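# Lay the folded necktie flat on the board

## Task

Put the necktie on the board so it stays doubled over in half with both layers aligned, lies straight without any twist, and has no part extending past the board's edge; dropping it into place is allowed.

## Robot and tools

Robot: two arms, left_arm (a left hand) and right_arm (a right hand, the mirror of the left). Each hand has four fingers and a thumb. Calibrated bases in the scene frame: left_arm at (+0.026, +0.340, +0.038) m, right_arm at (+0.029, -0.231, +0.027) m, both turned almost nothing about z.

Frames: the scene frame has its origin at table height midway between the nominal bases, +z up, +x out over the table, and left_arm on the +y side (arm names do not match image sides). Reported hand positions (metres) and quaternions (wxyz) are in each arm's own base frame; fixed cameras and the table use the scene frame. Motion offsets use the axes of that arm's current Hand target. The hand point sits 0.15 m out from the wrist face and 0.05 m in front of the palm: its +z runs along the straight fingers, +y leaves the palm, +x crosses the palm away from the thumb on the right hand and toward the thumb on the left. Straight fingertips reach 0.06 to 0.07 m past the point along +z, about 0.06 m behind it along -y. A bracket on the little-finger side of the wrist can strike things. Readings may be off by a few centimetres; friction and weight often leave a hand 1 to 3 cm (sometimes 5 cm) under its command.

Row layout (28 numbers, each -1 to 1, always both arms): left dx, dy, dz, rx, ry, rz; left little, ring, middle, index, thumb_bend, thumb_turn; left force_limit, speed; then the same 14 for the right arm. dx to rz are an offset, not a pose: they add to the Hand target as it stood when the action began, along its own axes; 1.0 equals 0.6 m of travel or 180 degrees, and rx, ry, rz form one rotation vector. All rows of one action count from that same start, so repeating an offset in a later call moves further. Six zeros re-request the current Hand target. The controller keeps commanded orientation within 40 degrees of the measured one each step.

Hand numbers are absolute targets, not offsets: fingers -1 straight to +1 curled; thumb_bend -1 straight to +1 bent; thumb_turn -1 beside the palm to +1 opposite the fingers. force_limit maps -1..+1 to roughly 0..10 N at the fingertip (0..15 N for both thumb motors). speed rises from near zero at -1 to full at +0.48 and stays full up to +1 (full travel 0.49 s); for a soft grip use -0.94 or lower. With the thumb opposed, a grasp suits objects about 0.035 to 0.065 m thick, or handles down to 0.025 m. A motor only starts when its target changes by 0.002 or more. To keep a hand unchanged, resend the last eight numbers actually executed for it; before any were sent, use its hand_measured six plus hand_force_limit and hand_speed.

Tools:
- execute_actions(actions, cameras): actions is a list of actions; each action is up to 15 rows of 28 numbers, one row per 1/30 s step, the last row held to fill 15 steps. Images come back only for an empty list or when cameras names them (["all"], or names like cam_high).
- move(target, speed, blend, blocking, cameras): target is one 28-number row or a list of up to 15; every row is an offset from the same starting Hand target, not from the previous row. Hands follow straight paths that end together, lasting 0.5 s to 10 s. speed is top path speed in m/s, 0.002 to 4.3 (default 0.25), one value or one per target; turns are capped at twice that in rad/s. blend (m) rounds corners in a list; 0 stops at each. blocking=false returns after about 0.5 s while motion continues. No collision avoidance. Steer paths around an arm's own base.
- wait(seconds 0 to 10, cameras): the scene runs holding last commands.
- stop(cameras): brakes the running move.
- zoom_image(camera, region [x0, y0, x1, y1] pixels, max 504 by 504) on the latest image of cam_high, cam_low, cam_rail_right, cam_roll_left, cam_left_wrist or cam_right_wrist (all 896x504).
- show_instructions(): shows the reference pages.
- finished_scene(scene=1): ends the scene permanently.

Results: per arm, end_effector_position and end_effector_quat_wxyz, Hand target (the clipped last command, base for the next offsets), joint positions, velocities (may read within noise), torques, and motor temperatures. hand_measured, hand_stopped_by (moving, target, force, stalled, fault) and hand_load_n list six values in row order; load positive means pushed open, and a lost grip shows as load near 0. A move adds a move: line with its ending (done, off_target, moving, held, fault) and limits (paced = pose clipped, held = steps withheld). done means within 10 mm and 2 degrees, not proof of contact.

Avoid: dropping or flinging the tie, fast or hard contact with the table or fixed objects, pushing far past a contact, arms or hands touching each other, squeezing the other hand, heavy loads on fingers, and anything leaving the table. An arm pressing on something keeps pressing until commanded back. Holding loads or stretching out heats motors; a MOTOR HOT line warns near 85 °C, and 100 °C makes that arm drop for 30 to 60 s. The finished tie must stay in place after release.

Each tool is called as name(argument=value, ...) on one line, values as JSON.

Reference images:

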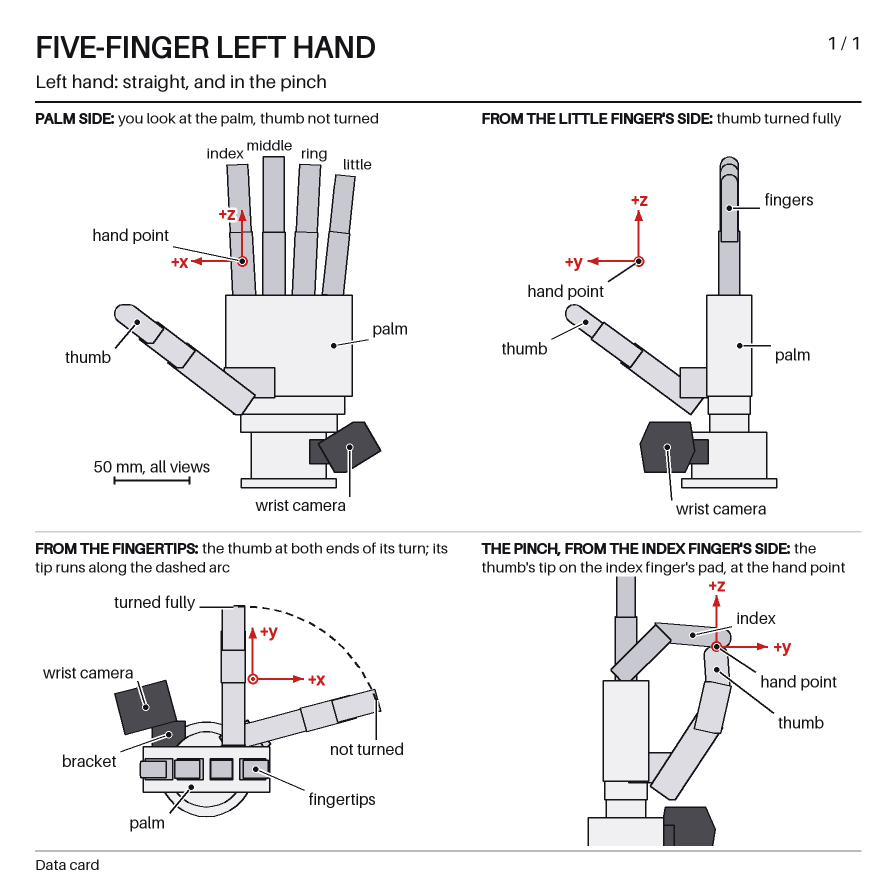

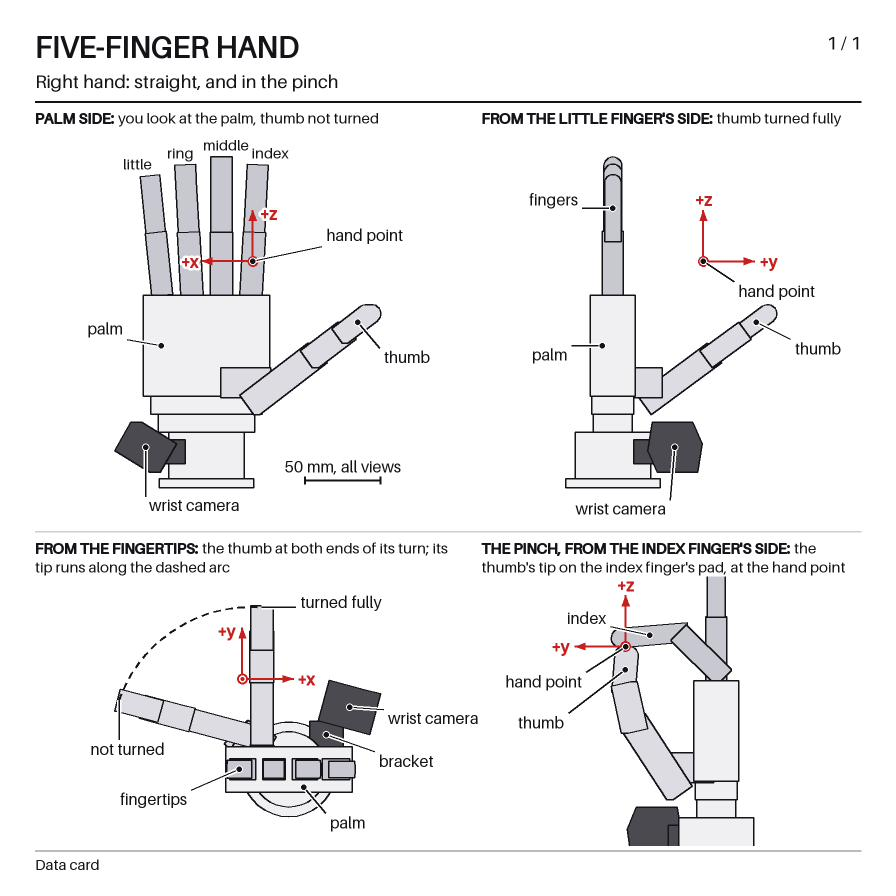

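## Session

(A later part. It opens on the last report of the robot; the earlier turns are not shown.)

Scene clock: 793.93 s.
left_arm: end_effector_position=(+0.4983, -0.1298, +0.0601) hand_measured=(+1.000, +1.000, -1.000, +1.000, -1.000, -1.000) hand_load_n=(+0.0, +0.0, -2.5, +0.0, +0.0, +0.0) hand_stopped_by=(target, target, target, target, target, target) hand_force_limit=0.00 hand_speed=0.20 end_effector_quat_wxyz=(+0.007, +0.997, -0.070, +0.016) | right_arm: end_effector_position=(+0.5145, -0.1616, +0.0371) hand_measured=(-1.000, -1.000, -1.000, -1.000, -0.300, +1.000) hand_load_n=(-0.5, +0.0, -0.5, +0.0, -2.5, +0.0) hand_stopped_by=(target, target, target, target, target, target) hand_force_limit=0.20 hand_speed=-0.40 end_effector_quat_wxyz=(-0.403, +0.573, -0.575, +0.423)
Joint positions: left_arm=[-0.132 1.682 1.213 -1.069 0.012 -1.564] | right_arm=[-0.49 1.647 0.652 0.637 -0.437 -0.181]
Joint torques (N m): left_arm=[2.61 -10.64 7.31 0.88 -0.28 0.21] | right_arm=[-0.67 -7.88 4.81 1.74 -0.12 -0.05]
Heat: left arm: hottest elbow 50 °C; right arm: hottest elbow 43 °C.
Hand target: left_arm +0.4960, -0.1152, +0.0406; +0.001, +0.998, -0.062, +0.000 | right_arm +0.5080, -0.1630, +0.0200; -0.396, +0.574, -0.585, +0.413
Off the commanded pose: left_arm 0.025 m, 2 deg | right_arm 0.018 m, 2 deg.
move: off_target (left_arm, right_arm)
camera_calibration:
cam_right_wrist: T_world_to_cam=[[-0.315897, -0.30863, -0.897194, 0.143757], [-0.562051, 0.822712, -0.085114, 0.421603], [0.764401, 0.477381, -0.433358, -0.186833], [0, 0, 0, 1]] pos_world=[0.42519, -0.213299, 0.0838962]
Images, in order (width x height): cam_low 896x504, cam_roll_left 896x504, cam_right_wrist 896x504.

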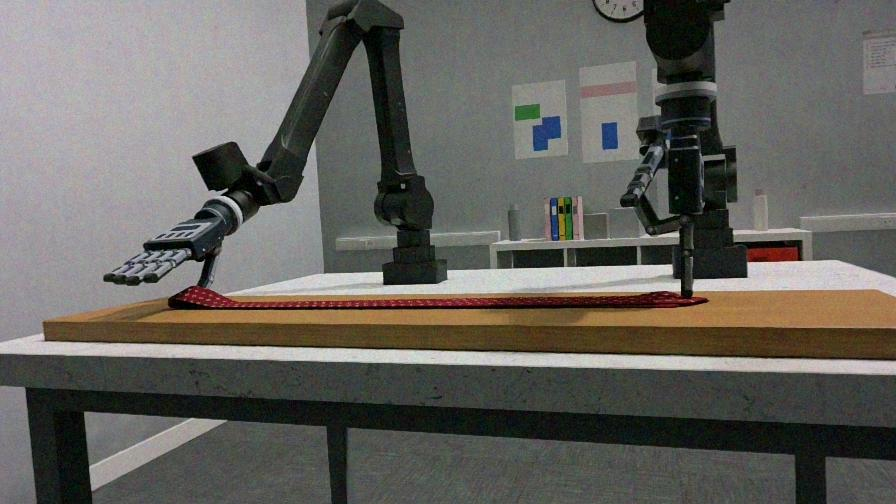

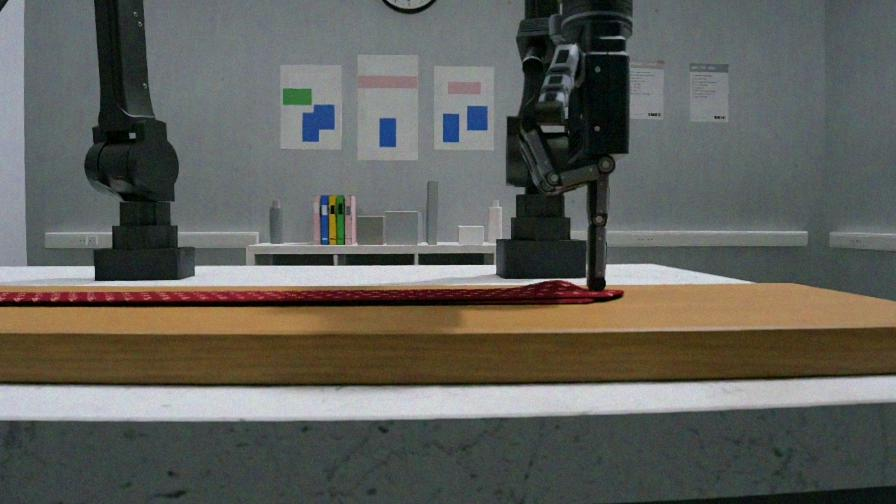

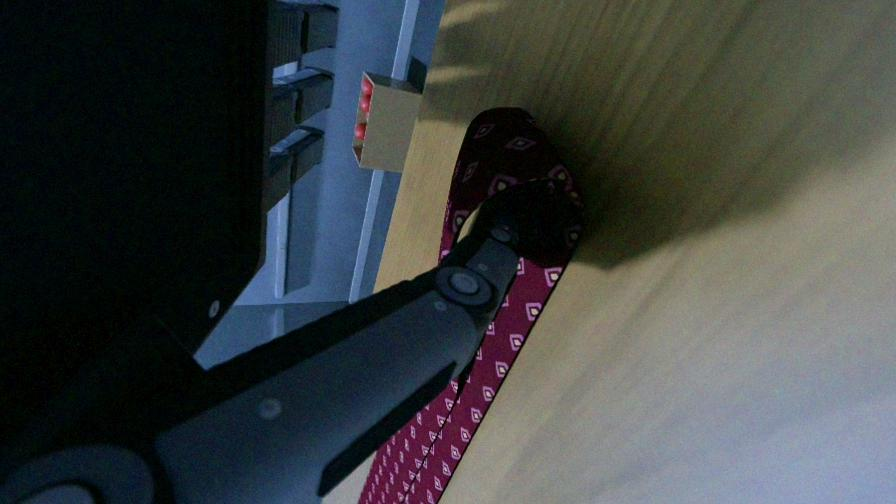

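move(target=[[0.003,0.0241,-0.0333,0,0,0,1,1,-1,1,-1,-1,0,0.2,0,0,0,0,0,0,-1,-1,-1,-1,-0.3,1,0.2,-0.4],[0.003,0.0241,-0.16,0,0,0,1,1,-1,1,-1,-1,0,0.2,0,0,0,0,0,0,-1,-1,-1,-1,-0.3,1,0.2,-0.4]], speed=0.08, cameras=["cam_high","cam_low","cam_roll_left","cam_left_wrist"])

zoom_image(camera="cam_high", region=[440, 240, 560, 330])

zoom_image(camera="cam_roll_left", region=[480, 230, 680, 330])

Scene clock: 796.93 s.
left_arm: end_effector_position=(+0.4818, -0.1261, +0.1163) hand_measured=(+1.000, +1.000, -1.000, +1.000, -1.000, -1.000) hand_load_n=(+0.0, +0.0, +0.0, +0.0, +0.0, +0.0) hand_stopped_by=(target, target, target, target, target, target) hand_force_limit=0.00 hand_speed=0.20 end_effector_quat_wxyz=(+0.001, +0.998, -0.065, -0.022) | right_arm: end_effector_position=(+0.5145, -0.1616, +0.0371) hand_measured=(-1.000, -1.000, -1.000, -1.000, -0.300, +1.000) hand_load_n=(+0.0, +0.0, +0.0, +0.0, -3.0, +0.0) hand_stopped_by=(target, target, target, target, target, target) hand_force_limit=0.20 hand_speed=-0.40 end_effector_quat_wxyz=(-0.403, +0.573, -0.575, +0.423)
Joint positions: left_arm=[-0.132 1.63 1.312 -1.296 0.006 -1.573] | right_arm=[-0.49 1.647 0.652 0.637 -0.437 -0.181]
Joint torques (N m): left_arm=[0.38 -13.27 11.77 -0.01 -0.07 0.01] | right_arm=[-0.91 -7.53 4.62 1.61 -0.11 0.03]
Motor temperatures (°C): left_arm=[32 32 50 27 29 29] | right_arm=[28 30 42 29 29 28]
Heat: left arm: hottest elbow 50 °C; right arm: hottest elbow 42 °C.
Hand target: left_arm +0.4960, -0.1296, +0.1366; +0.001, +0.998, -0.062, +0.000 | right_arm +0.5080, -0.1630, +0.0200; -0.396, +0.574, -0.585, +0.413
Off the commanded pose: left_arm 0.025 m, 2 deg | right_arm 0.018 m, 2 deg.
move: off_target (left_arm, right_arm)
camera_calibration:
cam_left_wrist: T_world_to_cam=[[0.389452, 0.920312, -0.0367855, -0.0643199], [0.807877, -0.322146, 0.493515, -0.489583], [0.442337, -0.221918, -0.868959, -0.0227592], [0, 0, 0, 1]] pos_world=[0.43064, -0.103574, 0.219474]
Images, in order (width x height): cam_high 896x504, cam_low 896x504, cam_roll_left 896x504, cam_left_wrist 896x504.

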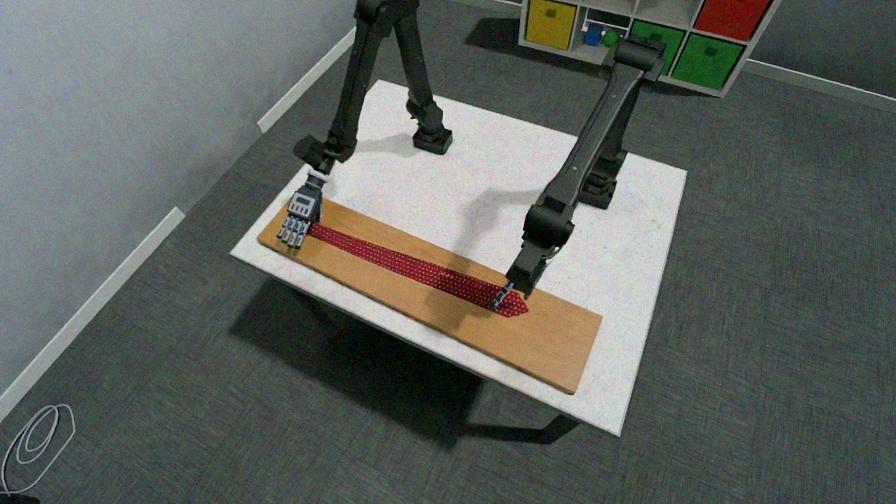

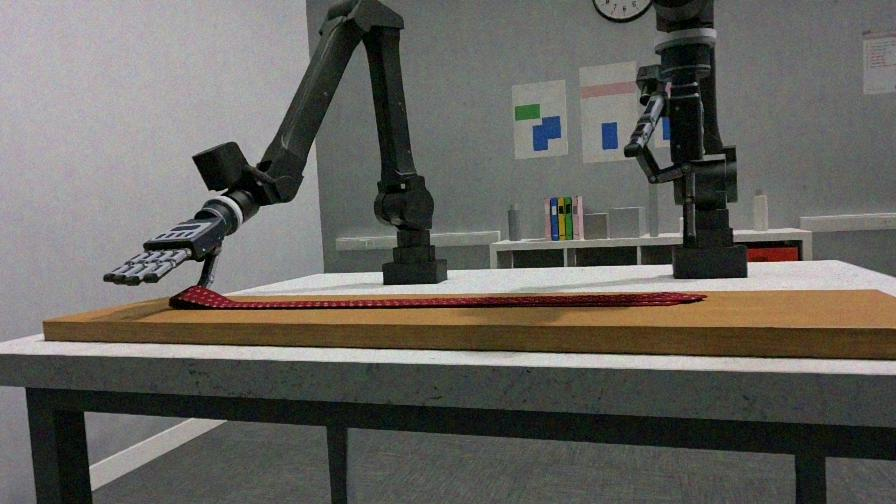

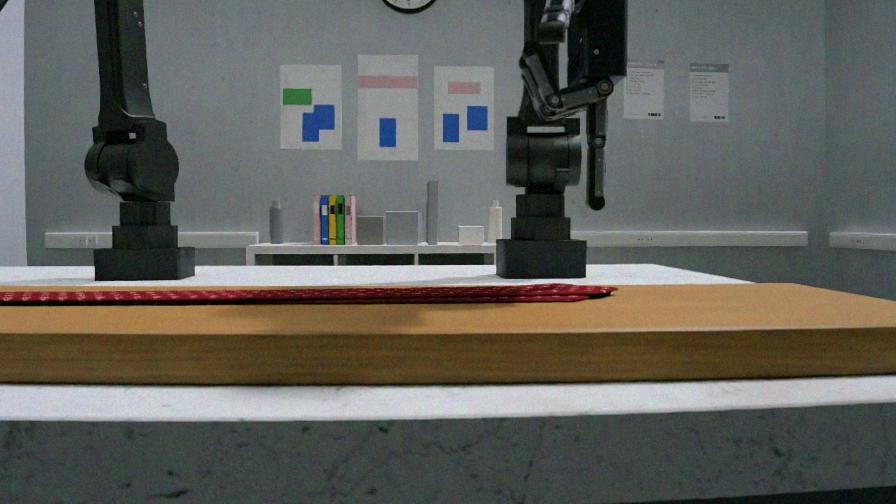

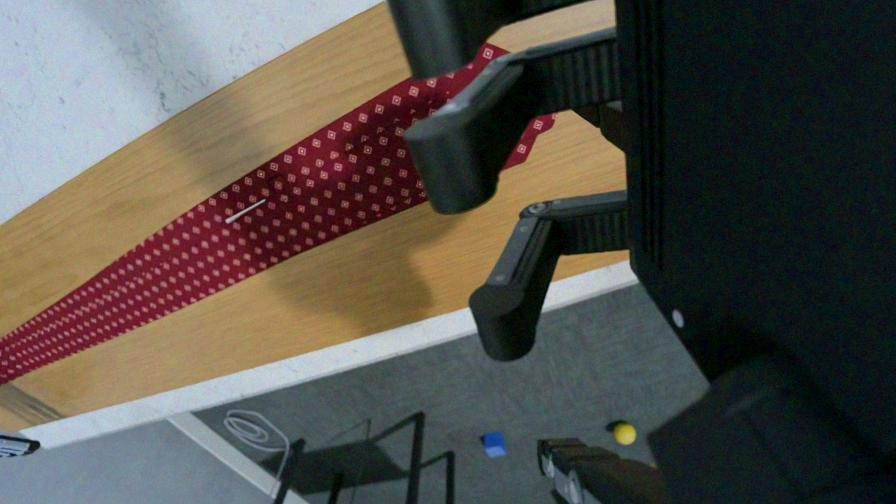

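Scaled by 4.200 from the camera's 896x504 image, which has a finer 1280x720 frame.

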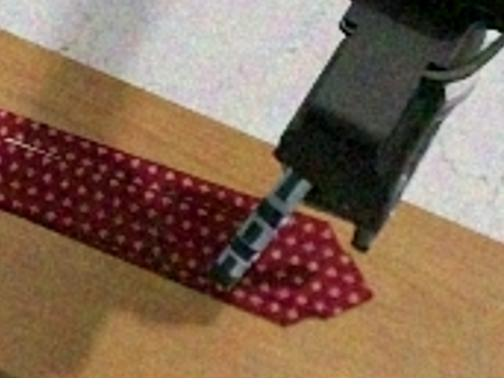

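Scaled by 2.520 from the camera's 896x504 image, which has a finer 1280x720 frame.

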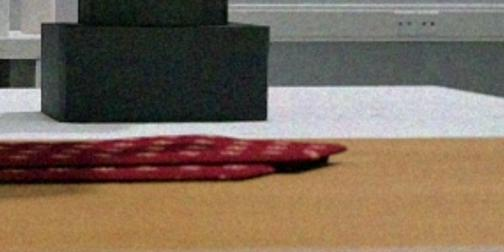

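move(target=[[0,0,0,0,0,0,1,1,-1,1,-1,-1,0,0.2,0.0006,-0.045,-0.0165,0,0,0,-1,-1,-1,-1,-0.3,1,0.2,-0.4],[0,0,0,0,0,0,1,1,-1,1,-1,-1,0,0.2,0.0037,-0.0048,-0.126,0,0,0,-1,-1,-1,-1,-0.3,1,0.2,-0.4]], speed=0.07, cameras=["cam_low","cam_roll_left","cam_right_wrist"])

zoom_image(camera="cam_low", region=[60, 200, 300, 350])

Scene clock: 800.30 s.
left_arm: end_effector_position=(+0.4818, -0.1261, +0.1163) hand_measured=(+1.000, +1.000, -1.000, +1.000, -1.000, -1.000) hand_load_n=(+0.0, +0.0, +0.0, +0.0, +0.0, +0.0) hand_stopped_by=(target, target, target, target, target, target) hand_force_limit=0.00 hand_speed=0.20 end_effector_quat_wxyz=(+0.001, +0.998, -0.065, -0.022) | right_arm: end_effector_position=(+0.4391, -0.1600, +0.0436) hand_measured=(-1.000, -1.000, -1.000, -1.000, -0.300, +1.000) hand_load_n=(+0.0, +0.0, +0.0, +0.0, +0.0, +0.0) hand_stopped_by=(target, target, target, target, target, target) hand_force_limit=0.20 hand_speed=-0.40 end_effector_quat_wxyz=(-0.398, +0.573, -0.590, +0.407)
Joint positions: left_arm=[-0.132 1.63 1.312 -1.296 0.006 -1.573] | right_arm=[-0.591 1.471 0.499 0.553 -0.524 -0.217]
Joint torques (N m): left_arm=[0.38 -13.27 11.77 -0.06 -0.07 0.01] | right_arm=[-0.91 -9.29 5.72 1.33 -0.45 -0.02]
Heat: left arm: hottest elbow 50 °C; right arm: hottest elbow 42 °C.
Hand target: left_arm +0.4960, -0.1296, +0.1366; +0.001, +0.998, -0.062, +0.000 | right_arm +0.4380, -0.1630, +0.0487; -0.396, +0.574, -0.585, +0.413
Off the commanded pose: left_arm 0.025 m, 2 deg | right_arm 0.006 m, 1 deg.
move: off_target (left_arm)
camera_calibration:
cam_right_wrist: T_world_to_cam=[[-0.350645, -0.283483, -0.892573, 0.14534], [-0.557874, 0.828756, -0.0440555, 0.375778], [0.752214, 0.482495, -0.448746, -0.120265], [0, 0, 0, 1]] pos_world=[0.351065, -0.2122, 0.0923132]
Images, in order (width x height): cam_low 896x504, cam_roll_left 896x504, cam_right_wrist 896x504.

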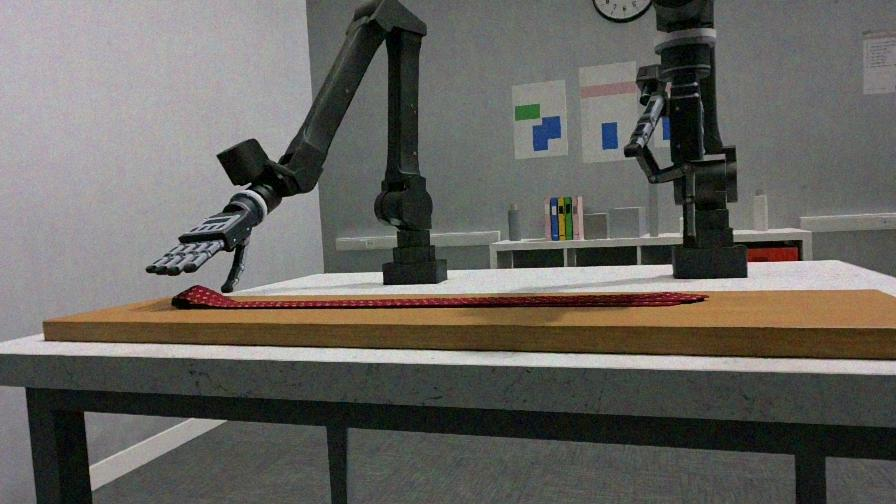

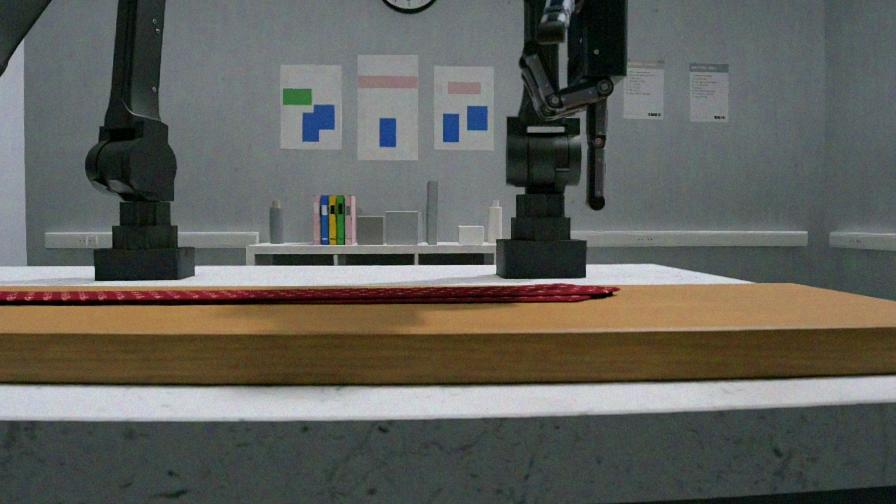

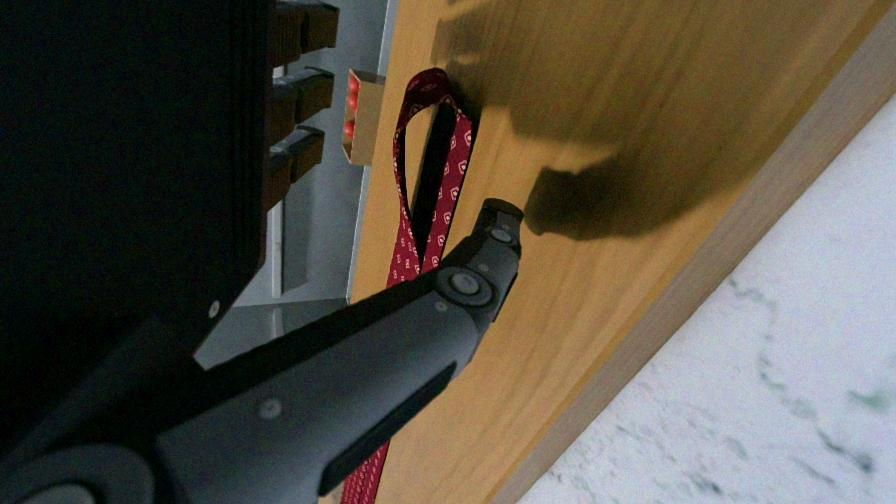

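Scaled by 2.100 from the camera's 896x504 image, which has a finer 1280x720 frame.

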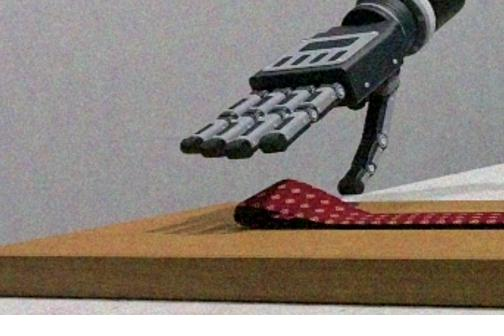

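move(target=[[0,0,-0.1,0,0,0,1,1,-1,1,-1,-1,0,0.2,0.0035,-0.1705,-0.1155,0,0,0,-1,-1,-1,-1,-0.3,1,0.2,-0.4],[-0.1757,-0.062,-0.1333,0,0,0,1,1,-1,1,-1,-1,0,0.2,0.0035,-0.1705,-0.1155,0,0,0,-1,-1,-1,-1,-0.3,1,0.2,-0.4]], speed=0.15, cameras=["all"])

zoom_image(camera="cam_high", region=[260, 180, 560, 350])

zoom_image(camera="cam_roll_left", region=[440, 230, 680, 330])

Scene clock: 804.23 s.
left_arm: end_effector_position=(+0.3994, -0.0858, +0.2154) hand_measured=(+1.000, +1.000, -1.000, +1.000, -1.000, -1.000) hand_load_n=(+0.0, +0.5, +0.0, +0.0, +0.0, +0.0) hand_stopped_by=(target, target, target, target, target, target) hand_force_limit=0.00 hand_speed=0.20 end_effector_quat_wxyz=(+0.002, +0.998, -0.064, +0.002) | right_arm: end_effector_position=(+0.3958, -0.1500, +0.1424) hand_measured=(-1.000, -1.000, -1.000, -1.000, -0.300, +1.000) hand_load_n=(+0.0, -0.5, +0.0, +0.0, +0.0, +0.0) hand_stopped_by=(target, target, target, target, target, target) hand_force_limit=0.20 hand_speed=-0.40 end_effector_quat_wxyz=(-0.395, +0.575, -0.600, +0.391)
Joint positions: left_arm=[-0.056 1.325 1.243 -1.486 0.004 -1.498] | right_arm=[-0.645 1.076 0.553 0.052 -0.574 -0.244]
Joint torques (N m): left_arm=[1.9 -9 8.87 0.03 -0.03 0.24] | right_arm=[-0.79 -5.36 11.88 1.42 -0.42 -0.08]
Heat: left arm: hottest elbow 50 °C; right arm: hottest elbow 43 °C.
Hand target: left_arm +0.3962, -0.0794, +0.2166; +0.001, +0.998, -0.062, +0.000 | right_arm +0.4081, -0.1630, +0.1687; -0.396, +0.574, -0.585, +0.413
Off the commanded pose: left_arm 0.007 m, 0 deg | right_arm 0.032 m, 3 deg.
move: off_target (right_arm)
camera_calibration:
cam_left_wrist: T_world_to_cam=[[0.389469, 0.92077, -0.0223028, -0.0687312], [0.784417, -0.318909, 0.531965, -0.457548], [0.482705, -0.224679, -0.846472, 0.0875293], [0, 0, 0, 1]] pos_world=[0.343426, -0.0629644, 0.315958]
cam_right_wrist: T_world_to_cam=[[-0.377984, -0.263089, -0.887644, 0.234329], [-0.559266, 0.828954, -0.0075419, 0.343043], [0.7378, 0.493579, -0.460468, -0.0391851], [0, 0, 0, 1]] pos_world=[0.309336, -0.203376, 0.192545]

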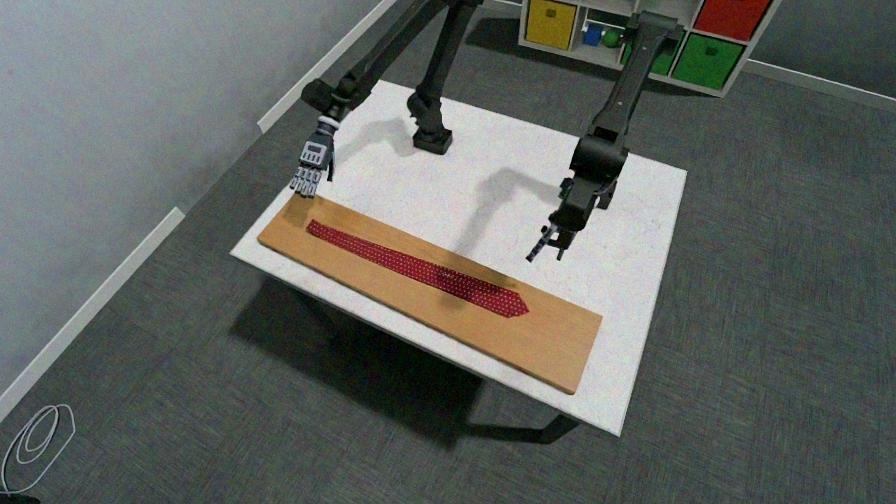

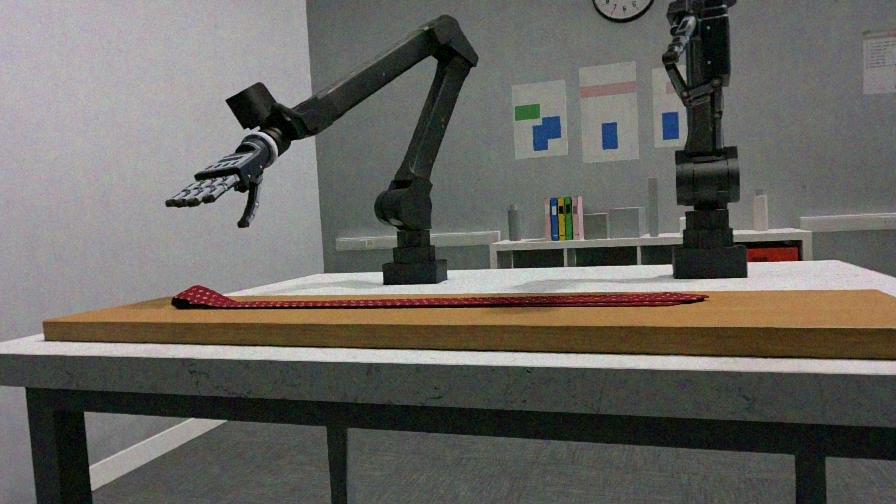

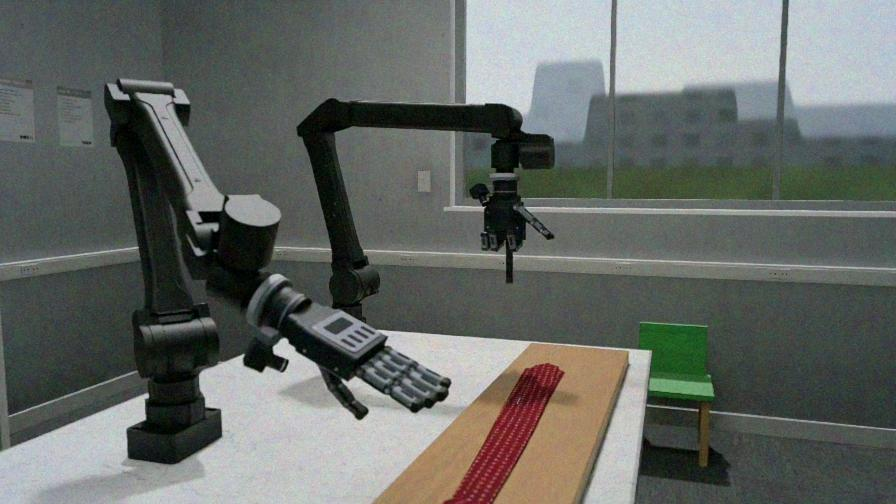

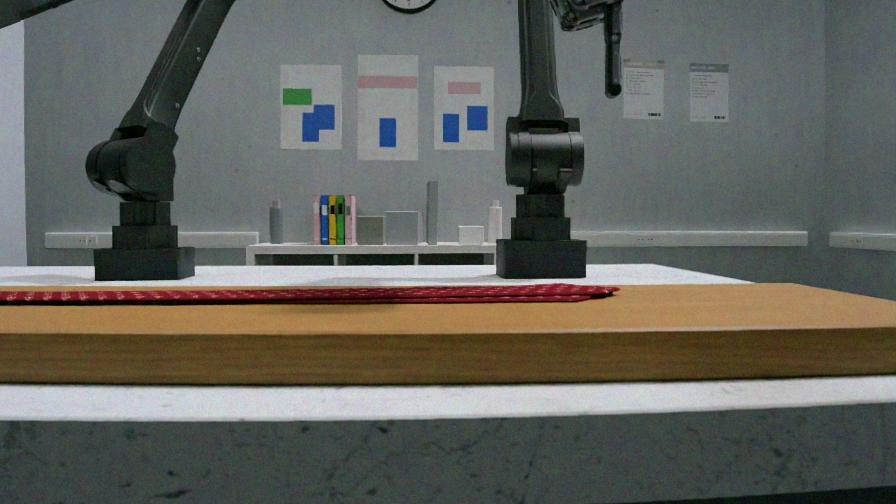

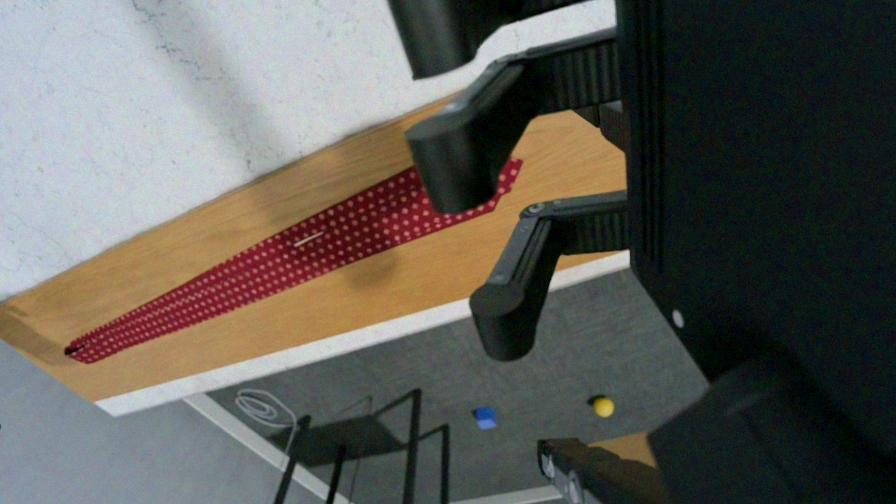

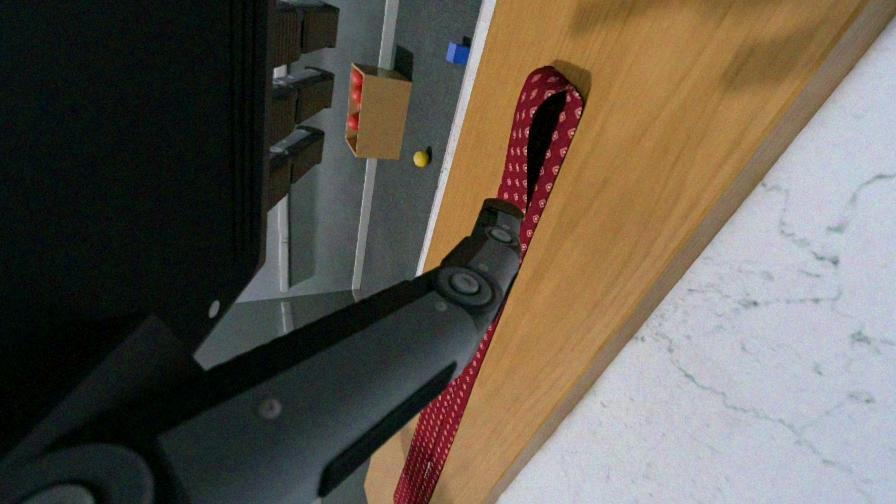

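Scaled by 1.680 from the camera's 896x504 image, which has a finer 1280x720 frame.

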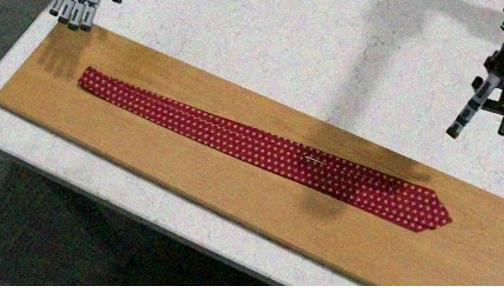

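Scaled by 2.100 from the camera's 896x504 image, which has a finer 1280x720 frame.

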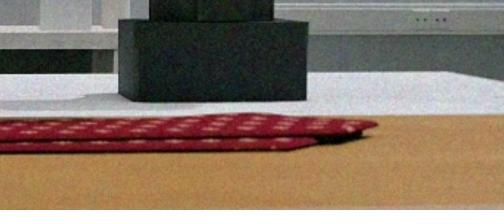

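wait(seconds=1, cameras=["cam_low"])

Scene clock: 805.80 s.
left_arm: end_effector_position=(+0.3993, -0.0858, +0.2154) hand_measured=(+1.000, +1.000, -1.000, +1.000, -1.000, -1.000) hand_load_n=(+0.0, +0.5, +0.0, +0.0, +0.0, +0.0) hand_stopped_by=(target, target, target, target, target, target) hand_force_limit=0.00 hand_speed=0.20 end_effector_quat_wxyz=(+0.002, +0.998, -0.064, +0.002) | right_arm: end_effector_position=(+0.3958, -0.1500, +0.1424) hand_measured=(-1.000, -1.000, -1.000, -1.000, -0.300, +1.000) hand_load_n=(+0.0, +0.0, +0.0, +0.0, +0.0, +0.0) hand_stopped_by=(target, target, target, target, target, target) hand_force_limit=0.20 hand_speed=-0.40 end_effector_quat_wxyz=(-0.395, +0.575, -0.600, +0.391)
Joint positions: left_arm=[-0.056 1.325 1.243 -1.486 0.004 -1.498] | right_arm=[-0.645 1.076 0.553 0.052 -0.574 -0.244]
Joint torques (N m): left_arm=[1.9 -9 8.87 0.03 -0.03 0.25] | right_arm=[-1.14 -5.01 11.67 1.18 -0.43 -0.11]
Heat: left arm: hottest elbow 50 °C; right arm: hottest elbow 43 °C.
Hand target: left_arm +0.3962, -0.0794, +0.2166; +0.001, +0.998, -0.062, +0.000 | right_arm +0.4081, -0.1630, +0.1687; -0.396, +0.574, -0.585, +0.413
Off the commanded pose: left_arm 0.007 m, 0 deg | right_arm 0.032 m, 3 deg.
wait: 1.00 s; at rest from the start
Images, in order (width x height): cam_low 896x504.

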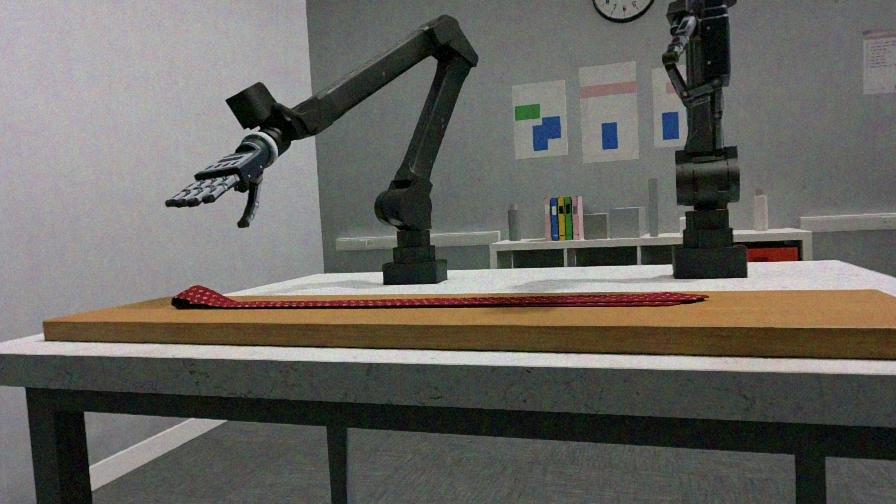

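finished_scene(scene=1)

The scene is finished: the task was done.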